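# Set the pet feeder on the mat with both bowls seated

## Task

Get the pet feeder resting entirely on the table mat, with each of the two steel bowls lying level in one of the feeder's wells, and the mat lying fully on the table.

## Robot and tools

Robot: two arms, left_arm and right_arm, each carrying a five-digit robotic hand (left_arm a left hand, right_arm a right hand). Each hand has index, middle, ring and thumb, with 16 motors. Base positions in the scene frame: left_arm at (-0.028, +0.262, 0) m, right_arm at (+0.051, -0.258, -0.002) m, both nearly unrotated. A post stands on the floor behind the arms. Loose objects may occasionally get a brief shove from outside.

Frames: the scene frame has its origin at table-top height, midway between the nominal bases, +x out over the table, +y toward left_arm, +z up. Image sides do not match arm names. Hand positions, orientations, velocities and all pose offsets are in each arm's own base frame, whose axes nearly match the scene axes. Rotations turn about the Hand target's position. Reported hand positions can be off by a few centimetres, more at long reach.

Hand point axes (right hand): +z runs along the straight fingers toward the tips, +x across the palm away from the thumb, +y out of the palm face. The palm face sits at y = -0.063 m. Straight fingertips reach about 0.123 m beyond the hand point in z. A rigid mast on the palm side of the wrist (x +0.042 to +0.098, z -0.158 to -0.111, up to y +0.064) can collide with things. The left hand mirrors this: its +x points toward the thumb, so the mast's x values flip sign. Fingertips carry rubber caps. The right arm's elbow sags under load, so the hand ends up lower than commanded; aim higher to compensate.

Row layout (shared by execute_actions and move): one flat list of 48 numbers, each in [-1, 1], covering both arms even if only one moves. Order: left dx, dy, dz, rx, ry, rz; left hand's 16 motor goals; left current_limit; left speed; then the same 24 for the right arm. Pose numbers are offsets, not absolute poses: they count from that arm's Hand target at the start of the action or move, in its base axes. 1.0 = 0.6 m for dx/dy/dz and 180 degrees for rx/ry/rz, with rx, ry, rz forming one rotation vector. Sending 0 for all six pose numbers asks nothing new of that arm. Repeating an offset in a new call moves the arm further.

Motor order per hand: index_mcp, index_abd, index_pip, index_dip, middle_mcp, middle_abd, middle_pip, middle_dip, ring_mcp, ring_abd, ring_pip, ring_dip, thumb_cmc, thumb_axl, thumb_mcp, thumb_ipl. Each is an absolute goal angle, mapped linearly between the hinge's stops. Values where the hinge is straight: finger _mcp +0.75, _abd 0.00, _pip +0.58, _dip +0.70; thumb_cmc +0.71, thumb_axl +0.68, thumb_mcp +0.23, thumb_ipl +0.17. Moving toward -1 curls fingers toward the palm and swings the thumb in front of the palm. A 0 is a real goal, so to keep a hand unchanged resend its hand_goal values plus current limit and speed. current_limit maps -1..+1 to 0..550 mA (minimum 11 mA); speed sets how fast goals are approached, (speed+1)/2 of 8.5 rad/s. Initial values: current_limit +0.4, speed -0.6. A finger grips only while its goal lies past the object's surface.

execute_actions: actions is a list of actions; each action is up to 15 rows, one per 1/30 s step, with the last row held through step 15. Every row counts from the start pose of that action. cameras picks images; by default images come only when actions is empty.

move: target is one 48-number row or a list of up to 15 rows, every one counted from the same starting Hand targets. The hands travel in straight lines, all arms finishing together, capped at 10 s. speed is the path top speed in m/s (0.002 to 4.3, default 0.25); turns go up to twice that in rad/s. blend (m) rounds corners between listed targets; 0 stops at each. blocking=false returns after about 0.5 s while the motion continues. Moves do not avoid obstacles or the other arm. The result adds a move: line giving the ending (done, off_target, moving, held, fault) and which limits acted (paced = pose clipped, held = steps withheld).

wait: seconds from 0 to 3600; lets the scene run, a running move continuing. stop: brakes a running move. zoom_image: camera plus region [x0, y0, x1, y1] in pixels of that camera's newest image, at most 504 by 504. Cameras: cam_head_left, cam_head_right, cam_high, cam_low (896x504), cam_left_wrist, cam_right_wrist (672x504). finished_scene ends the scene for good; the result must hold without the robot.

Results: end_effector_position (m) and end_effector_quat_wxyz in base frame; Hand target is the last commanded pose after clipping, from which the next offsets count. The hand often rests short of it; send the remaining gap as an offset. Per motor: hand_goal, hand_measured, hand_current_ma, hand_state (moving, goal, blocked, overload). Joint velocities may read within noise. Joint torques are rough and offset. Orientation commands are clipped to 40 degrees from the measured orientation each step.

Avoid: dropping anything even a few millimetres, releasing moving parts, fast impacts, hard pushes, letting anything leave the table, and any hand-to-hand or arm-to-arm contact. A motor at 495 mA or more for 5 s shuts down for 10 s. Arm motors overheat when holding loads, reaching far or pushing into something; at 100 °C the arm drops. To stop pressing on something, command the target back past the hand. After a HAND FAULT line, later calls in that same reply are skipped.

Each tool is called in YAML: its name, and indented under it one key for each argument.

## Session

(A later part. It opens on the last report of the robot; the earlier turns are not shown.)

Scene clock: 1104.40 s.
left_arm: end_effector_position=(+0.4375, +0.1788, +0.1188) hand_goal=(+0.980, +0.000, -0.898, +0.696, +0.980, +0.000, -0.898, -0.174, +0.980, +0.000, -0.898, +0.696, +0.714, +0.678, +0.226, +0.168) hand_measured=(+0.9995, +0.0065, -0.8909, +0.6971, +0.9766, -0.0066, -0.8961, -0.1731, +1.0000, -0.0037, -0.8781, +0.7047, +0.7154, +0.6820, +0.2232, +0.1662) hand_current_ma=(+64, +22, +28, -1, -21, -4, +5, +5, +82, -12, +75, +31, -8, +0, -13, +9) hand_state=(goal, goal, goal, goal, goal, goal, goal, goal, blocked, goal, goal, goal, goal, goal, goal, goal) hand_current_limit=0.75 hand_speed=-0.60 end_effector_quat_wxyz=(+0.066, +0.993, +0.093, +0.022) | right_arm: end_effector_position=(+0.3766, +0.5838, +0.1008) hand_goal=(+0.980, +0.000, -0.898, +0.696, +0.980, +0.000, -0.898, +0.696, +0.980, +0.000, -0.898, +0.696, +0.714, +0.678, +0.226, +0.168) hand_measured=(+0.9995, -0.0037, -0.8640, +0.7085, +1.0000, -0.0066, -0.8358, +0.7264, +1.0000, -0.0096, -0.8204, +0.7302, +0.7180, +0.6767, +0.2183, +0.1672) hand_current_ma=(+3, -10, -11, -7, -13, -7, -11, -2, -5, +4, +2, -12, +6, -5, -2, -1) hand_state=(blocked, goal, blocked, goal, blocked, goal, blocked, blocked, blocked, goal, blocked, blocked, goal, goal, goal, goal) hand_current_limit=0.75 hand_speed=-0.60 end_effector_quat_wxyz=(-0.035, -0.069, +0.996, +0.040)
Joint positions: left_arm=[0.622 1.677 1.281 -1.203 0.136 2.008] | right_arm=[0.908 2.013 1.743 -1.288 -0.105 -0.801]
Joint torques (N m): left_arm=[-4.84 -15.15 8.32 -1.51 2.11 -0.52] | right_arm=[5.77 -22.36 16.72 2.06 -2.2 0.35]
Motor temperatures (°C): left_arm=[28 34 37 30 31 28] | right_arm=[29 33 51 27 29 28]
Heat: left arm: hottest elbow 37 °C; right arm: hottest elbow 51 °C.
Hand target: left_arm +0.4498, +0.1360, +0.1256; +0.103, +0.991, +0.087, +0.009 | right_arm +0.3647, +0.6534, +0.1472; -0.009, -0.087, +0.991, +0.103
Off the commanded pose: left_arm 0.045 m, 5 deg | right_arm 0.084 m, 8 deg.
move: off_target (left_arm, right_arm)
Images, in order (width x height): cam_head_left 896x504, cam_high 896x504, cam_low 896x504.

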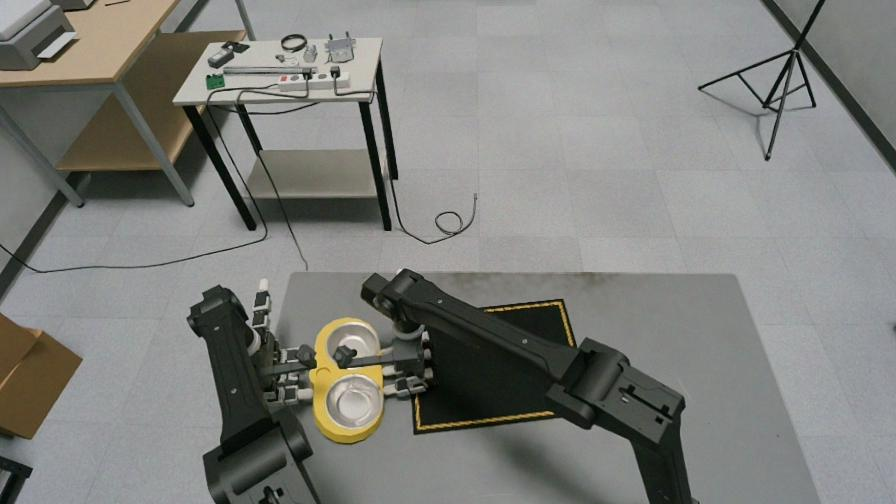

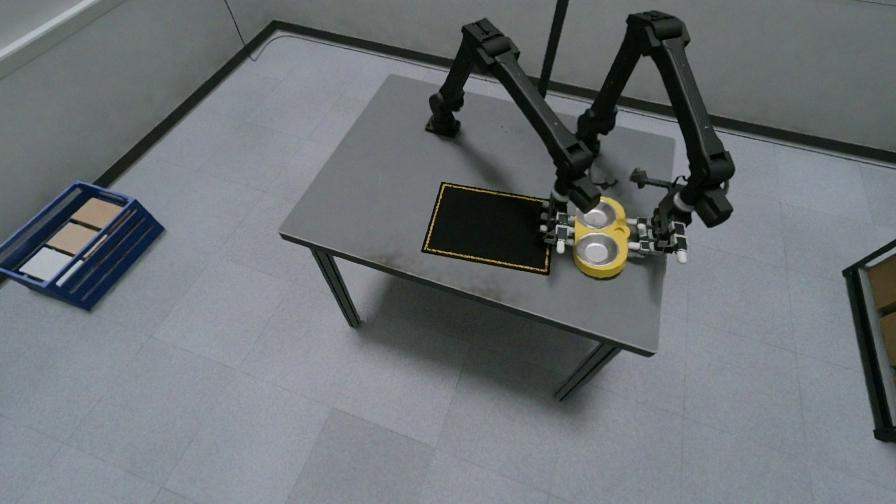

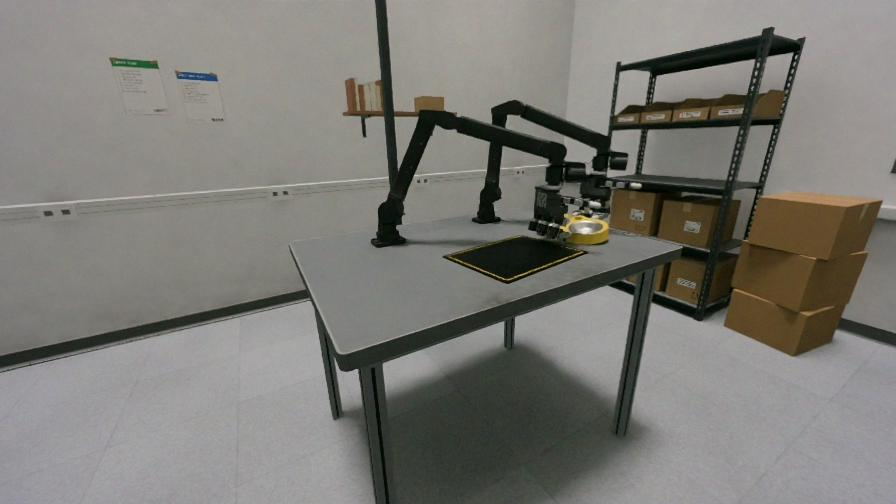

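move:
  target: [0,0,0,0,0,0,0.98,0,-0.898,0.696,0.98,0,-0.898,-0.174,0.98,0,-0.898,0.696,0.714,0.678,0.226,0.168,0.75,-0.6,0,0.01,0.05,0,0,0,0.98,0,-0.898,0.696,0.98,0,-0.898,0.696,0.98,0,-0.898,0.696,0.714,0.678,0.226,0.168,0.75,-0.6]
  speed: 0.05
  cameras: ["cam_low","cam_head_left","cam_right_wrist"]

zoom_image:
  camera: "cam_low"
  region: [510, 180, 630, 260]

zoom_image:
  camera: "cam_head_left"
  region: [240, 300, 500, 460]

Scene clock: 1122.43 s.
left_arm: end_effector_position=(+0.4366, +0.1778, +0.1188) hand_goal=(+0.980, +0.000, -0.898, +0.696, +0.980, +0.000, -0.898, -0.174, +0.980, +0.000, -0.898, +0.696, +0.714, +0.678, +0.226, +0.168) hand_measured=(+1.0000, +0.0065, -0.8935, +0.6983, +0.9766, -0.0066, -0.8961, -0.1731, +1.0000, -0.0037, -0.8781, +0.7047, +0.7154, +0.6820, +0.2222, +0.1662) hand_current_ma=(+63, +23, +20, -1, -20, +3, -2, +5, +84, -10, +82, +33, -4, +1, -6, +1) hand_state=(blocked, goal, goal, goal, goal, goal, goal, goal, blocked, goal, goal, goal, goal, goal, goal, goal) hand_current_limit=0.75 hand_speed=-0.60 end_effector_quat_wxyz=(+0.067, +0.993, +0.095, +0.018) | right_arm: end_effector_position=(+0.3765, +0.5845, +0.1154) hand_goal=(+0.980, +0.000, -0.898, +0.696, +0.980, +0.000, -0.898, +0.696, +0.980, +0.000, -0.898, +0.696, +0.714, +0.678, +0.226, +0.168) hand_measured=(+1.0000, -0.0052, -0.8165, +0.7404, +0.9995, -0.0008, -0.7870, +0.7582, +1.0000, -0.0023, -0.7639, +0.7671, +0.7180, +0.6777, +0.2193, +0.1672) hand_current_ma=(-8, -5, +3, -2, -11, -14, +15, +6, +2, +0, +10, -1, +13, -7, -9, -7) hand_state=(blocked, goal, blocked, blocked, blocked, goal, blocked, blocked, blocked, goal, blocked, blocked, goal, goal, goal, goal) hand_current_limit=0.75 hand_speed=-0.60 end_effector_quat_wxyz=(-0.043, -0.067, +0.996, +0.027)
Joint positions: left_arm=[0.621 1.677 1.281 -1.21 0.134 2.004] | right_arm=[0.91 2.022 1.803 -1.368 -0.1 -0.797]
Joint torques (N m): left_arm=[-4.78 -15.09 8.29 -1.26 2.18 -0.48] | right_arm=[6.01 -24.12 17.74 2 -2.46 0.33]
Heat: left arm: hottest elbow 37 °C; right arm: hottest elbow 54 °C.
Hand target: left_arm +0.4498, +0.1359, +0.1256; +0.103, +0.991, +0.087, +0.009 | right_arm +0.3648, +0.6593, +0.1772; -0.009, -0.087, +0.991, +0.103
Off the commanded pose: left_arm 0.044 m, 4 deg | right_arm 0.098 m, 10 deg.
move: off_target (right_arm)
Images, in order (width x height): cam_head_left 896x504, cam_low 896x504, cam_right_wrist 672x504.

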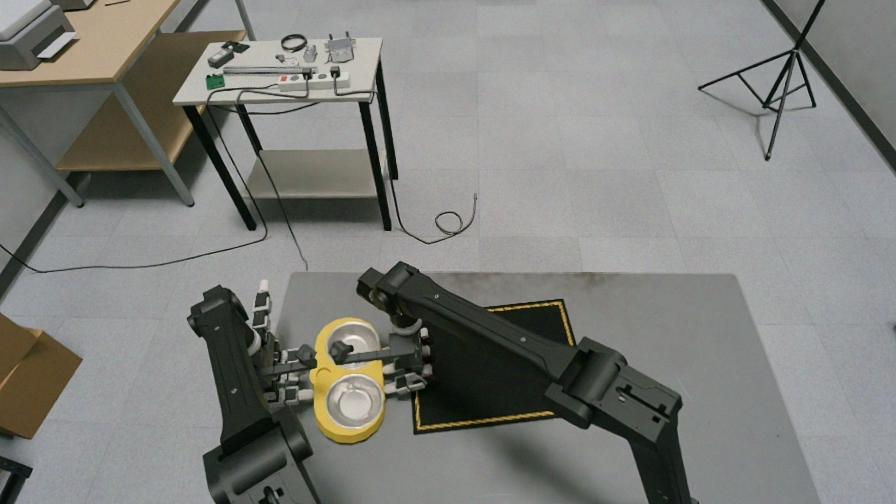

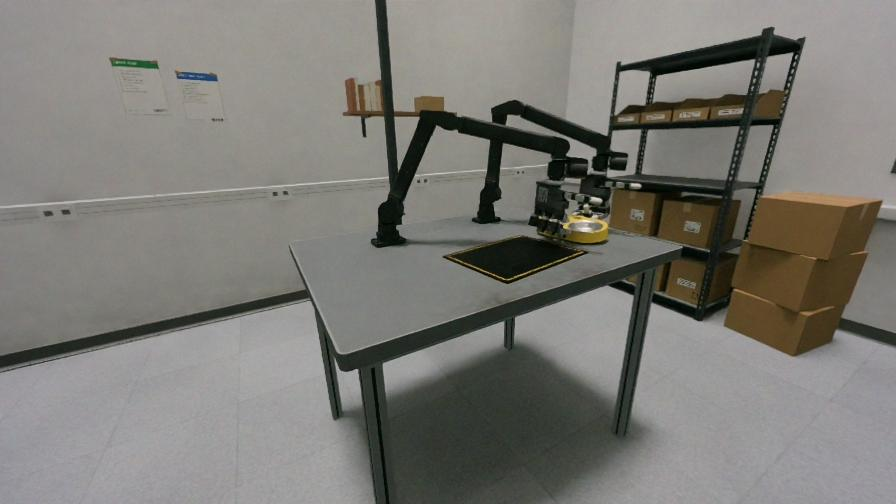

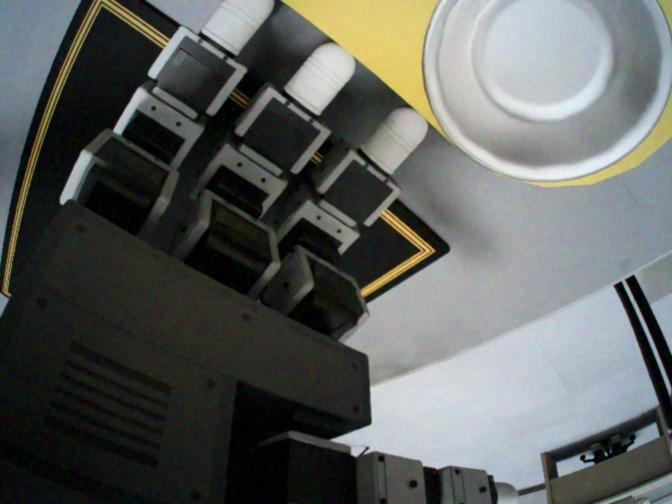

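Scaled by 4.200 from the camera's image (finer frame: 1280x720).

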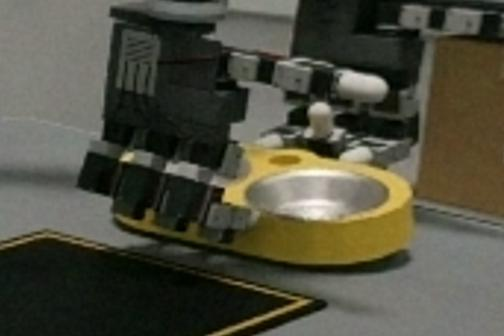

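Scaled by 1.938 from the camera's image (finer frame: 1280x720).

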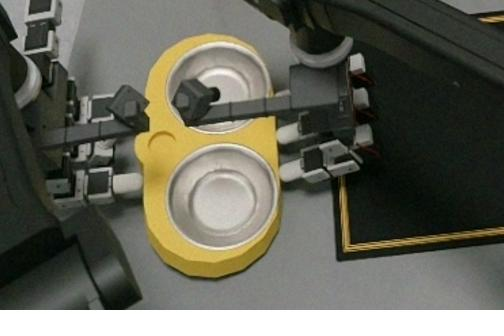

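execute_actions:
  actions:
    - [[0,0,0,0,0,0,0.98,0,-0.898,0.696,0.98,0,-0.898,-0.174,0.98,0,-0.898,0.696,0.714,0.678,0.226,0.168,0.75,-0.6,0,0,0,0,0,0,0.98,0,-0.92,0.68,0.98,0,-0.92,0.68,0.98,0,-0.92,0.68,0.714,0.678,0.226,0.168,0.75,-0.6]]

Scene clock: 1140.20 s.
left_arm: end_effector_position=(+0.4366, +0.1778, +0.1188) hand_goal=(+0.980, +0.000, -0.898, +0.696, +0.980, +0.000, -0.898, -0.174, +0.980, +0.000, -0.898, +0.696, +0.714, +0.678, +0.226, +0.168) hand_measured=(+1.0000, +0.0065, -0.8935, +0.6983, +0.9766, -0.0052, -0.8961, -0.1731, +1.0000, -0.0023, -0.8781, +0.7047, +0.7154, +0.6820, +0.2222, +0.1662) hand_current_ma=(+61, +20, +19, +4, -22, -6, +5, +9, +85, -9, +76, +33, -8, +1, -8, -5) hand_state=(blocked, goal, goal, goal, goal, goal, goal, goal, blocked, goal, goal, goal, goal, goal, goal, goal) hand_current_limit=0.75 hand_speed=-0.60 end_effector_quat_wxyz=(+0.067, +0.993, +0.095, +0.018) | right_arm: end_effector_position=(+0.3765, +0.5844, +0.1154) hand_goal=(+0.980, +0.000, -0.920, +0.680, +0.980, +0.000, -0.920, +0.680, +0.980, +0.000, -0.920, +0.680, +0.714, +0.678, +0.226, +0.168) hand_measured=(+1.0000, -0.0052, -0.8152, +0.7404, +1.0000, -0.0008, -0.7870, +0.7582, +1.0000, -0.0023, -0.7652, +0.7671, +0.7180, +0.6767, +0.2193, +0.1672) hand_current_ma=(-10, +3, +14, -6, -7, -7, +21, -5, -9, -4, +15, +7, +4, -6, -8, +1) hand_state=(blocked, goal, blocked, blocked, blocked, goal, blocked, blocked, blocked, goal, blocked, blocked, goal, goal, goal, goal) hand_current_limit=0.75 hand_speed=-0.60 end_effector_quat_wxyz=(-0.043, -0.067, +0.996, +0.027)
Joint positions: left_arm=[0.621 1.677 1.281 -1.21 0.134 2.004] | right_arm=[0.91 2.022 1.803 -1.369 -0.1 -0.797]
Joint torques (N m): left_arm=[-4.72 -15.09 8.29 -1.25 2.18 -0.48] | right_arm=[6.07 -24.12 17.69 2.15 -2.46 0.34]
Motor temperatures (°C): left_arm=[28 33 37 30 37 28] | right_arm=[29 33 59 27 33 28]
Heat: left arm: hottest elbow 37 °C; right arm: hottest elbow 59 °C.
Hand target: left_arm +0.4498, +0.1359, +0.1256; +0.103, +0.991, +0.087, +0.009 | right_arm +0.3647, +0.6593, +0.1771; -0.009, -0.087, +0.991, +0.103
Off the commanded pose: left_arm 0.044 m, 4 deg | right_arm 0.098 m, 10 deg.
Step readings (end_effector_position of left_arm | right_arm):
0: (+0.4366, +0.1778, +0.1188) | (+0.3765, +0.5844, +0.1154)
1: (+0.4366, +0.1778, +0.1188) | (+0.3765, +0.5844, +0.1154)
2: (+0.4366, +0.1778, +0.1188) | (+0.3765, +0.5844, +0.1154)
4: (+0.4366, +0.1778, +0.1188) | (+0.3765, +0.5844, +0.1154)
8: (+0.4366, +0.1778, +0.1188) | (+0.3765, +0.5844, +0.1154)
15: (+0.4366, +0.1778, +0.1188) | (+0.3765, +0.5844, +0.1154)

zoom_image:
  camera: "cam_low"
  region: [530, 205, 620, 255]

Scaled by 5.600 from the camera's image (finer frame: 1280x720).
This view is cut from an older image: the scene may have changed since it was taken.

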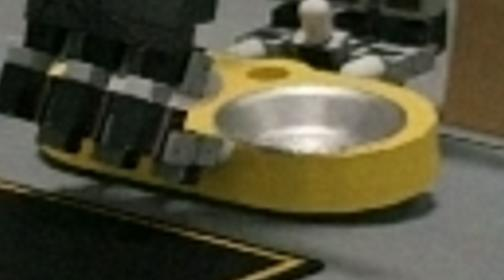

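move:
  target: [0,-0.01,0.0167,0,0,0,0.98,0,-0.898,0.696,0.98,0,-0.898,-0.174,0.98,0,-0.898,0.696,0.714,0.678,0.226,0.168,0.75,-0.6,0,0.01,0.045,0.02,-0.028,0,0.98,0,-1.0,0.6,0.98,0,-1.0,0.6,0.98,0,-1.0,0.6,0.714,0.678,0.226,0.168,0.75,-0.6]
  speed: 0.06
  cameras: ["cam_low","cam_head_left"]

zoom_image:
  camera: "cam_low"
  region: [530, 200, 620, 250]

Scene clock: 1176.07 s.
left_arm: end_effector_position=(+0.4392, +0.1537, +0.1370) hand_goal=(+0.980, +0.000, -0.898, +0.696, +0.980, +0.000, -0.898, -0.174, +0.980, +0.000, -0.898, +0.696, +0.714, +0.678, +0.226, +0.168) hand_measured=(+0.9814, -0.0023, -0.8922, +0.6983, +0.9778, -0.0066, -0.8961, -0.1744, +0.9850, -0.0023, -0.8948, +0.7009, +0.7167, +0.6820, +0.2222, +0.1662) hand_current_ma=(+1, +0, +21, +5, -20, -10, -1, +13, +17, -12, +19, +17, +3, +7, -5, +0) hand_state=(goal, goal, goal, goal, goal, goal, goal, goal, goal, goal, goal, goal, goal, goal, goal, goal) hand_current_limit=0.75 hand_speed=-0.60 end_effector_quat_wxyz=(+0.097, +0.992, +0.082, +0.023) | right_arm: end_effector_position=(+0.3687, +0.6201, +0.1751) hand_goal=(+0.980, +0.000, -1.000, +0.600, +0.980, +0.000, -1.000, +0.600, +0.980, +0.000, -1.000, +0.600, +0.714, +0.678, +0.226, +0.168) hand_measured=(+0.9790, -0.0008, -0.9718, +0.6142, +0.9790, -0.0037, -0.9743, +0.6130, +0.9778, -0.0023, -0.9833, +0.6092, +0.7167, +0.6777, +0.2173, +0.1672) hand_current_ma=(-13, -6, -8, -6, -15, -15, -4, -10, -2, +5, -9, -12, +18, -4, +9, +0) hand_state=(goal, goal, blocked, goal, goal, goal, blocked, goal, goal, goal, goal, goal, goal, goal, goal, goal) hand_current_limit=0.75 hand_speed=-0.60 end_effector_quat_wxyz=(+0.015, -0.102, +0.990, +0.092)
Joint positions: left_arm=[0.594 1.657 1.286 -1.257 0.191 2.006] | right_arm=[0.946 1.961 1.822 -1.274 -0.101 -0.822]
Joint torques (N m): left_arm=[-3.78 -14.39 8.29 -0.24 0.34 -0.62] | right_arm=[4.19 -21.77 15.25 2.21 -0.56 0.75]
Motor temperatures (°C): left_arm=[28 33 37 30 39 28] | right_arm=[29 33 65 27 35 28]
Heat: left arm: hottest wrist yaw 39 °C; right arm: hottest elbow 65 °C.
Hand target: left_arm +0.4499, +0.1300, +0.1358; +0.103, +0.991, +0.087, +0.009 | right_arm +0.3646, +0.6654, +0.2039; +0.037, -0.092, +0.987, +0.130
Off the commanded pose: left_arm 0.026 m, 2 deg | right_arm 0.054 m, 5 deg.
move: off_target (left_arm, right_arm)
Images, in order (width x height): cam_head_left 896x504, cam_low 896x504.

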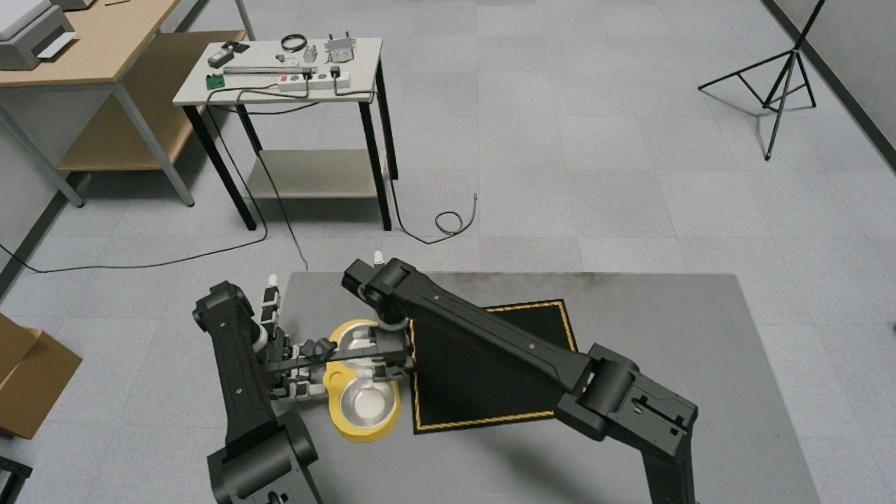

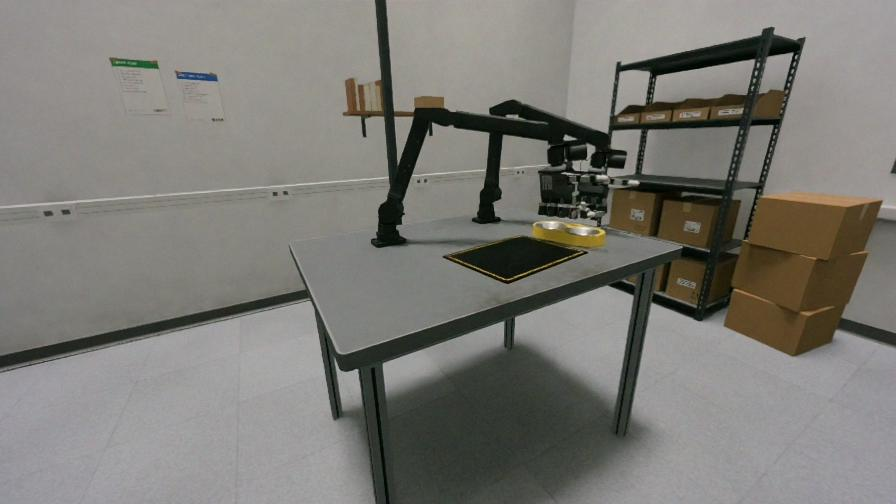

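Scaled by 5.600 from the camera's image (finer frame: 1280x720).

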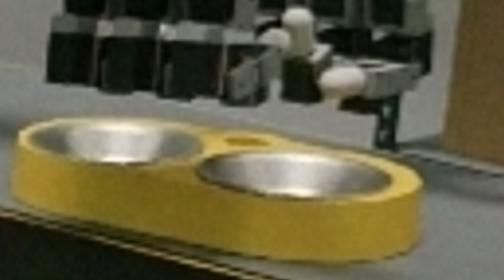

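move:
  target: [0,0.15,0.02,0,0,0,0.98,0,-0.898,0.696,0.98,0,-0.898,-0.174,0.98,0,-0.898,0.696,0.714,0.678,0.226,0.168,0.4,-0.6,0,-0.19,0,0,0,0,0.98,0,-0.92,0.68,0.98,0,-0.92,0.68,0.98,0,-0.92,0.68,0.714,0.678,0.226,0.168,0.4,-0.6]
  speed: 0.15
  cameras: ["cam_low","cam_head_left","cam_high"]

zoom_image:
  camera: "cam_head_left"
  region: [240, 300, 500, 460]

Scene clock: 1185.13 s.
left_arm: end_effector_position=(+0.4410, +0.2109, +0.1440) hand_goal=(+0.980, +0.000, -0.898, +0.696, +0.980, +0.000, -0.898, -0.174, +0.980, +0.000, -0.898, +0.696, +0.714, +0.678, +0.226, +0.168) hand_measured=(+0.9838, -0.0023, -0.8922, +0.6983, +0.9838, -0.0066, -0.8961, -0.1731, +0.9838, -0.0023, -0.8961, +0.7009, +0.7167, +0.6820, +0.2222, +0.1662) hand_current_ma=(+1, +0, +16, +3, +6, -3, +8, +5, +15, -8, +19, +18, +3, +9, -7, -5) hand_state=(goal, goal, goal, goal, goal, goal, goal, goal, goal, goal, goal, goal, goal, goal, goal, goal) hand_current_limit=0.40 hand_speed=-0.60 end_effector_quat_wxyz=(+0.105, +0.990, +0.096, +0.005) | right_arm: end_effector_position=(+0.3677, +0.5519, +0.2015) hand_goal=(+0.980, +0.000, -0.920, +0.680, +0.980, +0.000, -0.920, +0.680, +0.980, +0.000, -0.920, +0.680, +0.714, +0.678, +0.226, +0.168) hand_measured=(+0.9850, -0.0008, -0.9166, +0.6729, +0.9862, -0.0037, -0.9179, +0.6741, +0.9814, -0.0023, -0.9166, +0.6754, +0.7154, +0.6777, +0.2183, +0.1681) hand_current_ma=(-10, +0, -9, -8, -17, +2, +3, -6, +9, +10, -9, -6, +5, +1, +3, +1) hand_state=(goal, goal, goal, goal, goal, goal, goal, goal, goal, goal, goal, goal, goal, goal, goal, goal) hand_current_limit=0.40 hand_speed=-0.60 end_effector_quat_wxyz=(+0.033, -0.082, +0.988, +0.126)
Joint positions: left_arm=[0.685 1.756 1.435 -1.359 0.181 2.073] | right_arm=[0.878 1.757 1.569 -1.155 -0.127 -0.845]
Joint torques (N m): left_arm=[0.09 -14.74 11.85 -0.25 0.18 0.11] | right_arm=[-0.15 -20.48 8.42 1.39 -0.33 -0.29]
Motor temperatures (°C): left_arm=[28 33 37 30 36 28] | right_arm=[29 33 61 27 34 28]
Heat: left arm: hottest elbow 37 °C; right arm: hottest elbow 61 °C.
Hand target: left_arm +0.4498, +0.2199, +0.1477; +0.103, +0.991, +0.087, +0.009 | right_arm +0.3648, +0.5514, +0.2042; +0.038, -0.092, +0.987, +0.130
Off the commanded pose: left_arm 0.013 m, 1 deg | right_arm 0.004 m, 1 deg.
joint sent to its limit (left arm) — joint 6 (wrist roll), upper limit. The joint targets still meet the commanded pose.
move: off_target (left_arm)
Images, in order (width x height): cam_head_left 896x504, cam_high 896x504, cam_low 896x504.

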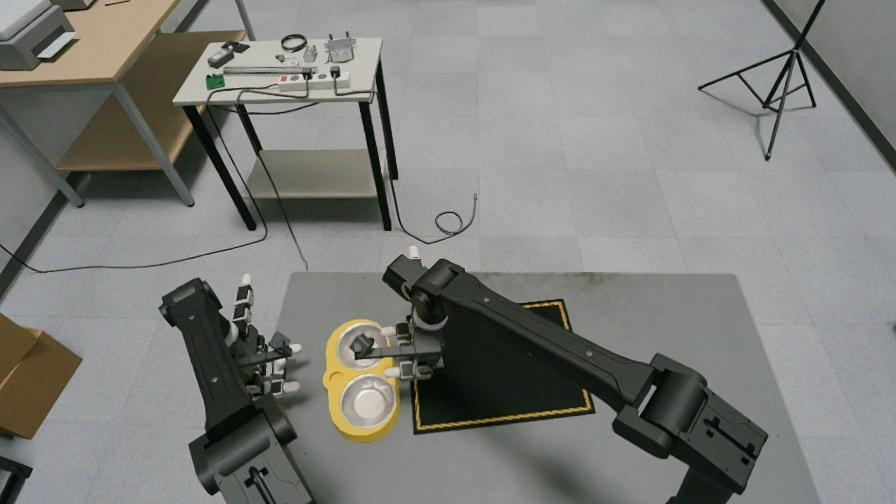

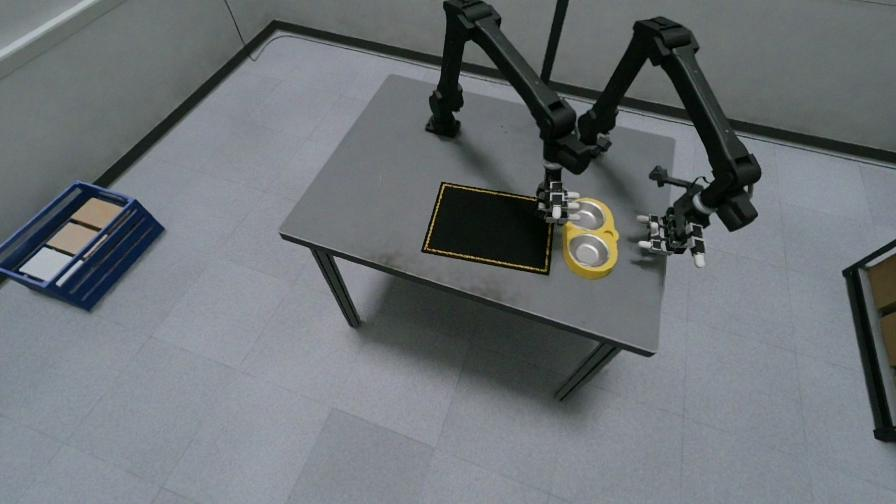

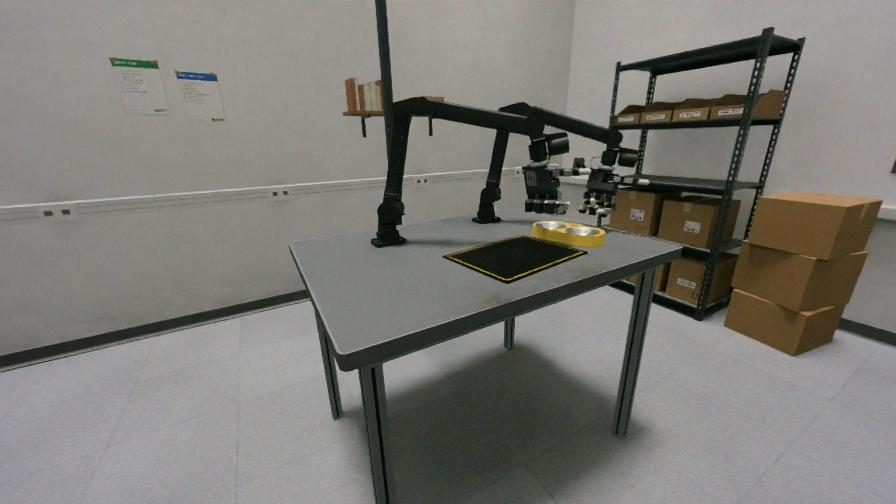

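Scaled by 1.938 from the camera's image (finer frame: 1280x720).

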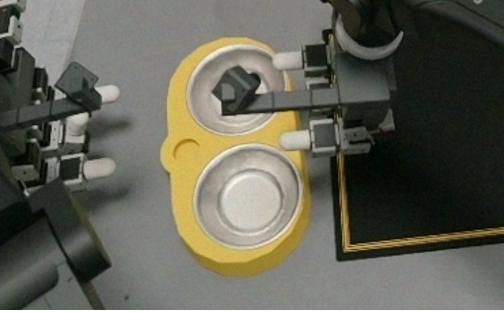

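move:
  target:
    - [0,0,0,0,0,0,0.98,0,-0.898,0.696,0.98,0,-0.898,-0.174,0.98,0,-0.898,0.696,0.714,0.678,0.226,0.168,0.4,-0.6,0.033,-0.135,0,-0.02,0.028,0,0.98,0,-0.92,0.68,0.98,0,-0.92,0.68,0.98,0,-0.92,0.68,0.714,0.678,0.226,0.168,0.4,-0.6]
    - [-0.01,0,-0.1083,0,0,0,0.98,0,-0.898,0.696,0.98,0,-0.898,-0.174,0.98,0,-0.898,0.696,0.714,0.678,0.226,0.168,0.4,-0.6,0.033,-0.135,-0.1767,-0.02,0.028,0,0.98,0,-0.92,0.68,0.98,0,-0.92,0.68,0.98,0,-0.92,0.68,0.714,0.678,0.226,0.168,0.4,-0.6]
  speed: 0.12
  blend: 0.02
  cameras: ["cam_low","cam_head_left","cam_right_wrist"]

zoom_image:
  camera: "cam_head_left"
  region: [240, 300, 500, 460]

zoom_image:
  camera: "cam_low"
  region: [510, 180, 630, 260]

Scene clock: 1282.97 s.
left_arm: end_effector_position=(+0.4475, +0.2168, +0.0950) hand_goal=(+0.980, +0.000, -0.898, +0.696, +0.980, +0.000, -0.898, -0.174, +0.980, +0.000, -0.898, +0.696, +0.714, +0.678, +0.226, +0.168) hand_measured=(+0.9838, -0.0023, -0.8922, +0.6996, +0.9838, -0.0066, -0.8961, -0.1744, +0.9838, -0.0023, -0.8948, +0.7009, +0.7167, +0.6820, +0.2222, +0.1662) hand_current_ma=(+5, +5, +20, -5, +8, -5, -1, +5, +20, -11, +19, +25, -2, +0, -5, +0) hand_state=(goal, goal, goal, goal, goal, goal, goal, goal, goal, goal, goal, goal, goal, goal, goal, goal) hand_current_limit=0.40 hand_speed=-0.60 end_effector_quat_wxyz=(+0.098, +0.991, +0.095, +0.014) | right_arm: end_effector_position=(+0.3833, +0.4724, +0.1068) hand_goal=(+0.980, +0.000, -0.920, +0.680, +0.980, +0.000, -0.920, +0.680, +0.980, +0.000, -0.920, +0.680, +0.714, +0.678, +0.226, +0.168) hand_measured=(+0.9838, -0.0008, -0.9153, +0.6741, +0.9862, -0.0037, -0.9166, +0.6741, +0.9826, -0.0037, -0.9153, +0.6754, +0.7154, +0.6767, +0.2173, +0.1681) hand_current_ma=(+5, +0, -2, -7, -8, -12, +0, +9, -2, +1, +1, -9, +1, -4, +4, +6) hand_state=(goal, goal, goal, goal, goal, goal, goal, goal, goal, goal, goal, goal, goal, goal, goal, goal) hand_current_limit=0.40 hand_speed=-0.60 end_effector_quat_wxyz=(-0.006, -0.082, +0.991, +0.104)
Joint positions: left_arm=[0.685 1.81 1.377 -1.224 0.179 2.073] | right_arm=[0.747 1.761 1.337 -1.027 -0.172 -0.979]
Joint torques (N m): left_arm=[0.56 -15.62 7.35 0.72 0.15 0.1] | right_arm=[-0.44 -16.5 7.87 1.18 -0.4 -0.24]
Motor temperatures (°C): left_arm=[28 33 44 30 29 28] | right_arm=[28 35 47 27 29 28]
Heat: left arm: hottest elbow 44 °C; right arm: hottest elbow 47 °C.
Hand target: left_arm +0.4439, +0.2199, +0.0828; +0.103, +0.991, +0.087, +0.009 | right_arm +0.3846, +0.4704, +0.0982; -0.009, -0.087, +0.991, +0.103
Off the commanded pose: left_arm 0.013 m, 1 deg | right_arm 0.009 m, 1 deg.
joint sent to its limit (left arm) — joint 6 (wrist roll), upper limit. The joint targets still meet the commanded pose.
move: off_target (left_arm)
Images, in order (width x height): cam_head_left 896x504, cam_low 896x504, cam_right_wrist 672x504.

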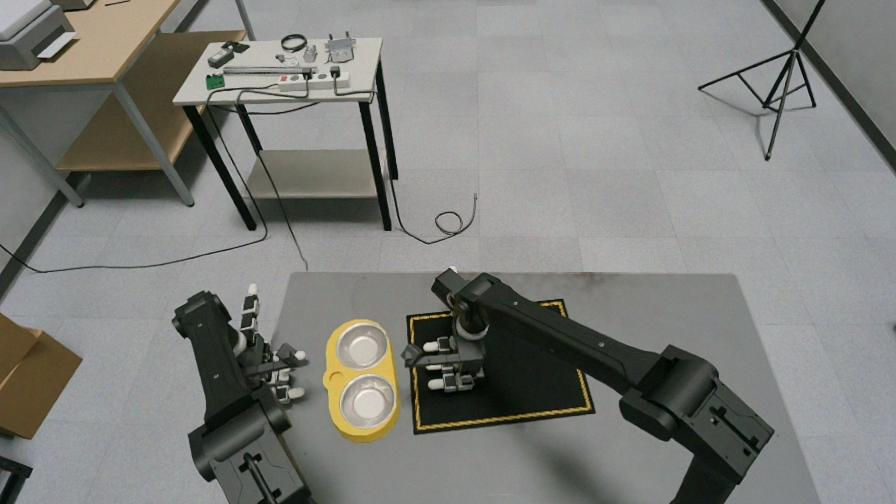

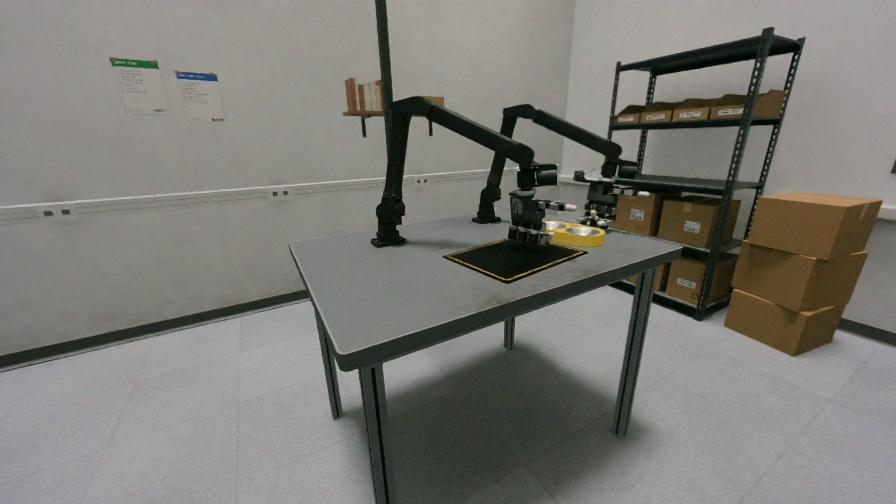

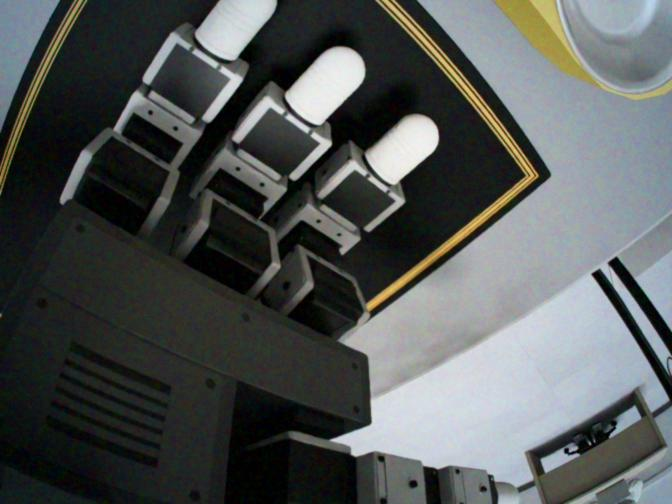

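Scaled by 1.938 from the camera's image (finer frame: 1280x720).

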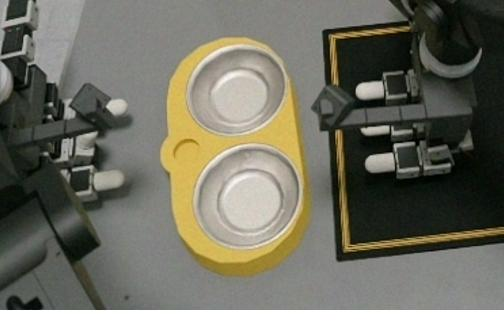

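Scaled by 4.200 from the camera's image (finer frame: 1280x720).

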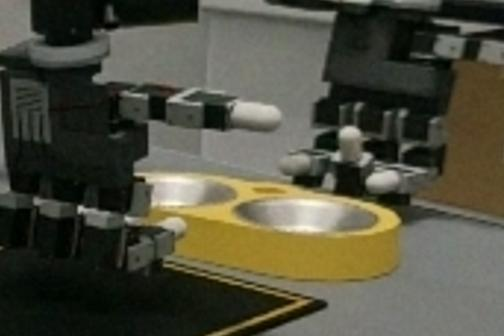

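move:
  target: [-0.02,-0.095,-0.02,0,0,0,0.98,0,-0.898,0.696,0.98,0,-0.898,-0.174,0.98,0,-0.898,0.696,0.714,0.678,0.226,0.168,0.7,-0.6,0,0.113,-0.0133,0,0,0,0.98,0,-0.92,0.68,0.98,0,-0.92,0.68,0.98,0,-0.92,0.68,0.714,0.678,0.226,0.168,0.7,-0.6]
  speed: 0.08
  cameras: ["cam_low","cam_head_left"]

zoom_image:
  camera: "cam_head_left"
  region: [240, 300, 500, 460]

zoom_image:
  camera: "cam_low"
  region: [510, 180, 630, 260]

Scene clock: 1294.23 s.
left_arm: end_effector_position=(+0.4329, +0.1703, +0.0773) hand_goal=(+0.980, +0.000, -0.898, +0.696, +0.980, +0.000, -0.898, -0.174, +0.980, +0.000, -0.898, +0.696, +0.714, +0.678, +0.226, +0.168) hand_measured=(+0.9802, +0.0095, -0.9063, +0.6983, +0.9826, -0.0066, -0.8961, -0.1744, +0.9838, -0.0008, -0.8948, +0.7009, +0.7167, +0.6820, +0.2222, +0.1662) hand_current_ma=(-10, +27, -34, +2, +2, +1, +6, +4, +21, -6, +14, +24, -6, +9, -10, +3) hand_state=(goal, goal, goal, goal, goal, goal, goal, goal, goal, goal, goal, goal, goal, goal, goal, goal) hand_current_limit=0.70 hand_speed=-0.60 end_effector_quat_wxyz=(+0.099, +0.991, +0.087, +0.013) | right_arm: end_effector_position=(+0.3761, +0.5257, +0.0900) hand_goal=(+0.980, +0.000, -0.920, +0.680, +0.980, +0.000, -0.920, +0.680, +0.980, +0.000, -0.920, +0.680, +0.714, +0.678, +0.226, +0.168) hand_measured=(+0.9802, +0.0036, -0.9217, +0.6729, +0.9814, -0.0052, -0.9166, +0.6754, +0.9778, -0.0052, -0.9179, +0.6767, +0.7167, +0.6777, +0.2173, +0.1672) hand_current_ma=(-1, -9, -15, -17, -11, -1, -7, +2, +4, +6, -6, -5, +9, -9, -1, -3) hand_state=(goal, goal, goal, goal, goal, goal, goal, goal, goal, goal, goal, goal, goal, goal, goal, goal) hand_current_limit=0.70 hand_speed=-0.60 end_effector_quat_wxyz=(-0.012, -0.093, +0.990, +0.102)
Joint positions: left_arm=[0.629 1.743 1.229 -1.138 0.183 2.032] | right_arm=[0.823 1.863 1.439 -1.027 -0.167 -0.925]
Joint torques (N m): left_arm=[-0.73 -15.33 6.28 0.7 0.4 -0.08] | right_arm=[0.5 -17.2 11.82 0.54 -0.14 0.11]
Heat: left arm: hottest elbow 42 °C; right arm: hottest elbow 46 °C.
Hand target: left_arm +0.4317, +0.1629, +0.0706; +0.103, +0.991, +0.087, +0.009 | right_arm +0.3845, +0.5381, +0.0901; -0.009, -0.087, +0.991, +0.103
Off the commanded pose: left_arm 0.010 m, 1 deg | right_arm 0.015 m, 1 deg.
move: off_target (right_arm)
Images, in order (width x height): cam_head_left 896x504, cam_low 896x504.

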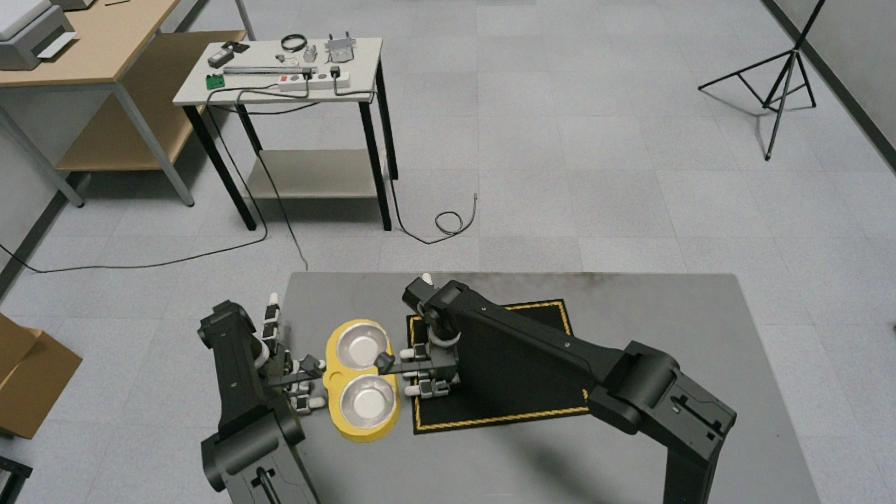

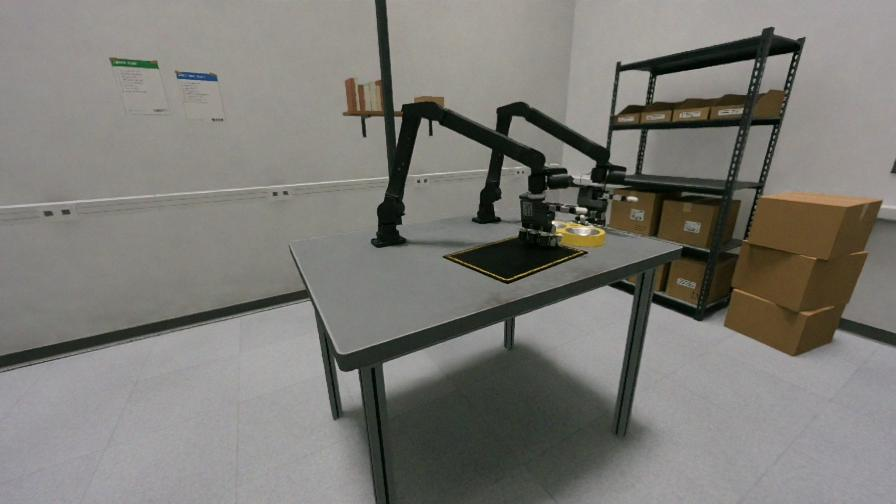

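Scaled by 1.938 from the camera's image (finer frame: 1280x720).

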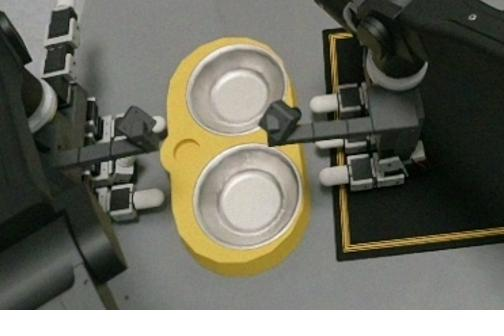

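Scaled by 4.200 from the camera's image (finer frame: 1280x720).

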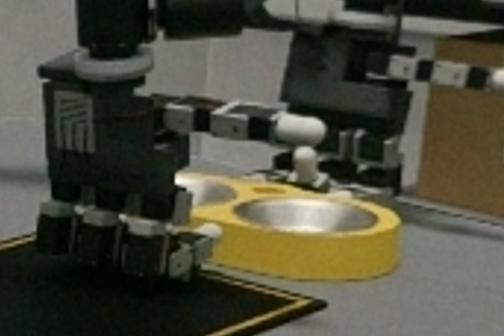

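move:
  target:
    - [0.02,0.005,0.015,0,0,0,0.98,0,-0.898,0.696,0.98,0,-0.898,-0.174,0.98,0,-0.898,0.696,0.714,0.678,0.226,0.168,0.7,-0.6,0.022,0,0.01,0,0,0,0.98,0,-0.92,0.68,0.98,0,-0.92,0.68,0.98,0,-0.92,0.68,0.714,0.678,0.226,0.168,0.7,-0.6]
    - [0.02,-0.025,0.015,0,0,0,0.98,0,-0.898,0.696,0.98,0,-0.898,-0.174,0.98,0,-0.898,0.696,0.714,0.678,0.226,0.168,0.7,-0.6,0.022,0.03,0.01,0,0,0,0.98,0,-0.92,0.68,0.98,0,-0.92,0.68,0.98,0,-0.92,0.68,0.714,0.678,0.226,0.168,0.7,-0.6]
  speed: 0.05
  cameras: ["cam_low","cam_head_left"]

zoom_image:
  camera: "cam_head_left"
  region: [240, 300, 500, 460]

zoom_image:
  camera: "cam_low"
  region: [530, 200, 620, 250]

Scene clock: 1309.67 s.
left_arm: end_effector_position=(+0.4413, +0.1551, +0.0782) hand_goal=(+0.980, +0.000, -0.898, +0.696, +0.980, +0.000, -0.898, -0.174, +0.980, +0.000, -0.898, +0.696, +0.714, +0.678, +0.226, +0.168) hand_measured=(+0.9850, +0.0080, -0.9063, +0.6945, +0.9814, -0.0066, -0.8961, -0.1731, +0.9838, -0.0008, -0.8948, +0.7009, +0.7167, +0.6820, +0.2222, +0.1662) hand_current_ma=(+6, +19, -28, -13, -5, -4, +1, +5, +14, -11, +13, +20, -2, +12, -12, -4) hand_state=(goal, goal, goal, goal, goal, goal, goal, goal, goal, goal, goal, goal, goal, goal, goal, goal) hand_current_limit=0.70 hand_speed=-0.60 end_effector_quat_wxyz=(+0.101, +0.991, +0.090, +0.007) | right_arm: end_effector_position=(+0.3907, +0.5402, +0.0908) hand_goal=(+0.980, +0.000, -0.920, +0.680, +0.980, +0.000, -0.920, +0.680, +0.980, +0.000, -0.920, +0.680, +0.714, +0.678, +0.226, +0.168) hand_measured=(+0.9862, +0.0036, -0.9269, +0.6665, +0.9850, -0.0037, -0.9166, +0.6741, +0.9802, -0.0052, -0.9166, +0.6767, +0.7154, +0.6777, +0.2163, +0.1672) hand_current_ma=(-3, +1, -4, -6, -9, -2, +10, -8, -1, +9, -8, -9, +10, -4, -6, -3) hand_state=(goal, goal, goal, goal, goal, goal, goal, goal, goal, goal, goal, goal, goal, goal, goal, goal) hand_current_limit=0.70 hand_speed=-0.60 end_effector_quat_wxyz=(-0.014, -0.089, +0.991, +0.097)
Joint positions: left_arm=[0.592 1.741 1.229 -1.143 0.184 1.99] | right_arm=[0.823 1.915 1.523 -1.069 -0.163 -0.918]
Joint torques (N m): left_arm=[-0.97 -15.97 7.41 0.32 0.5 -0.07] | right_arm=[0.97 -19.31 12.36 0.53 -0.29 0.14]
Heat: left arm: hottest elbow 41 °C; right arm: hottest elbow 48 °C.
Hand target: left_arm +0.4437, +0.1479, +0.0796; +0.103, +0.991, +0.087, +0.009 | right_arm +0.3978, +0.5560, +0.0962; -0.009, -0.087, +0.991, +0.103
Off the commanded pose: left_arm 0.008 m, 0 deg | right_arm 0.018 m, 1 deg.
move: off_target (right_arm)
Images, in order (width x height): cam_head_left 896x504, cam_low 896x504.

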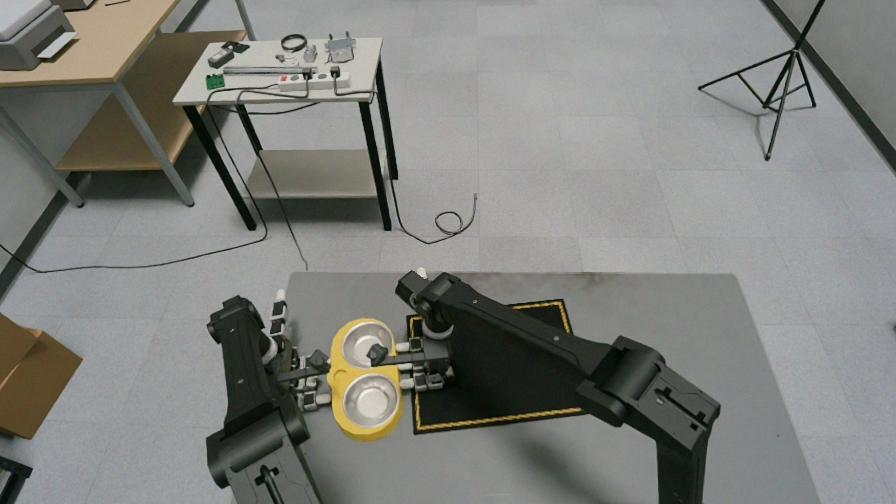

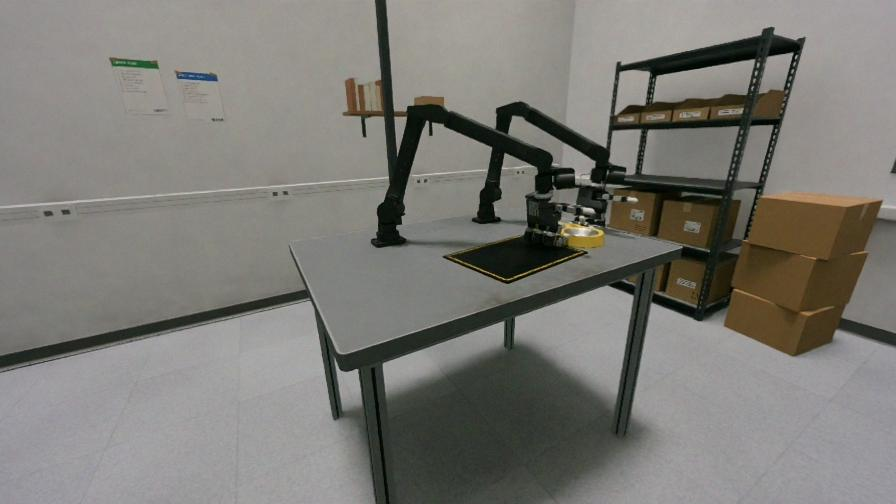

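Scaled by 1.938 from the camera's image (finer frame: 1280x720).

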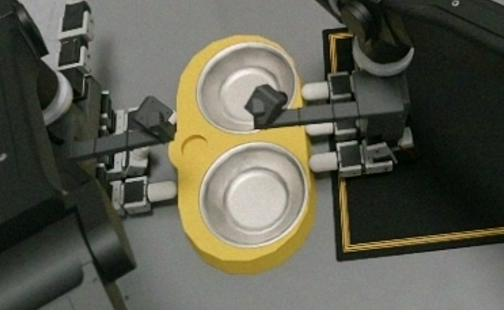

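Scaled by 5.600 from the camera's image (finer frame: 1280x720).

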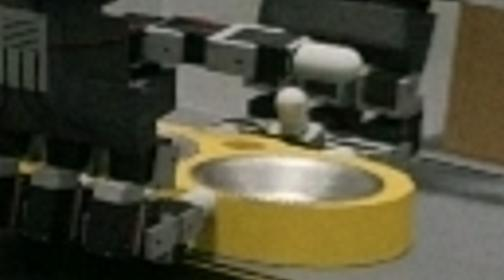

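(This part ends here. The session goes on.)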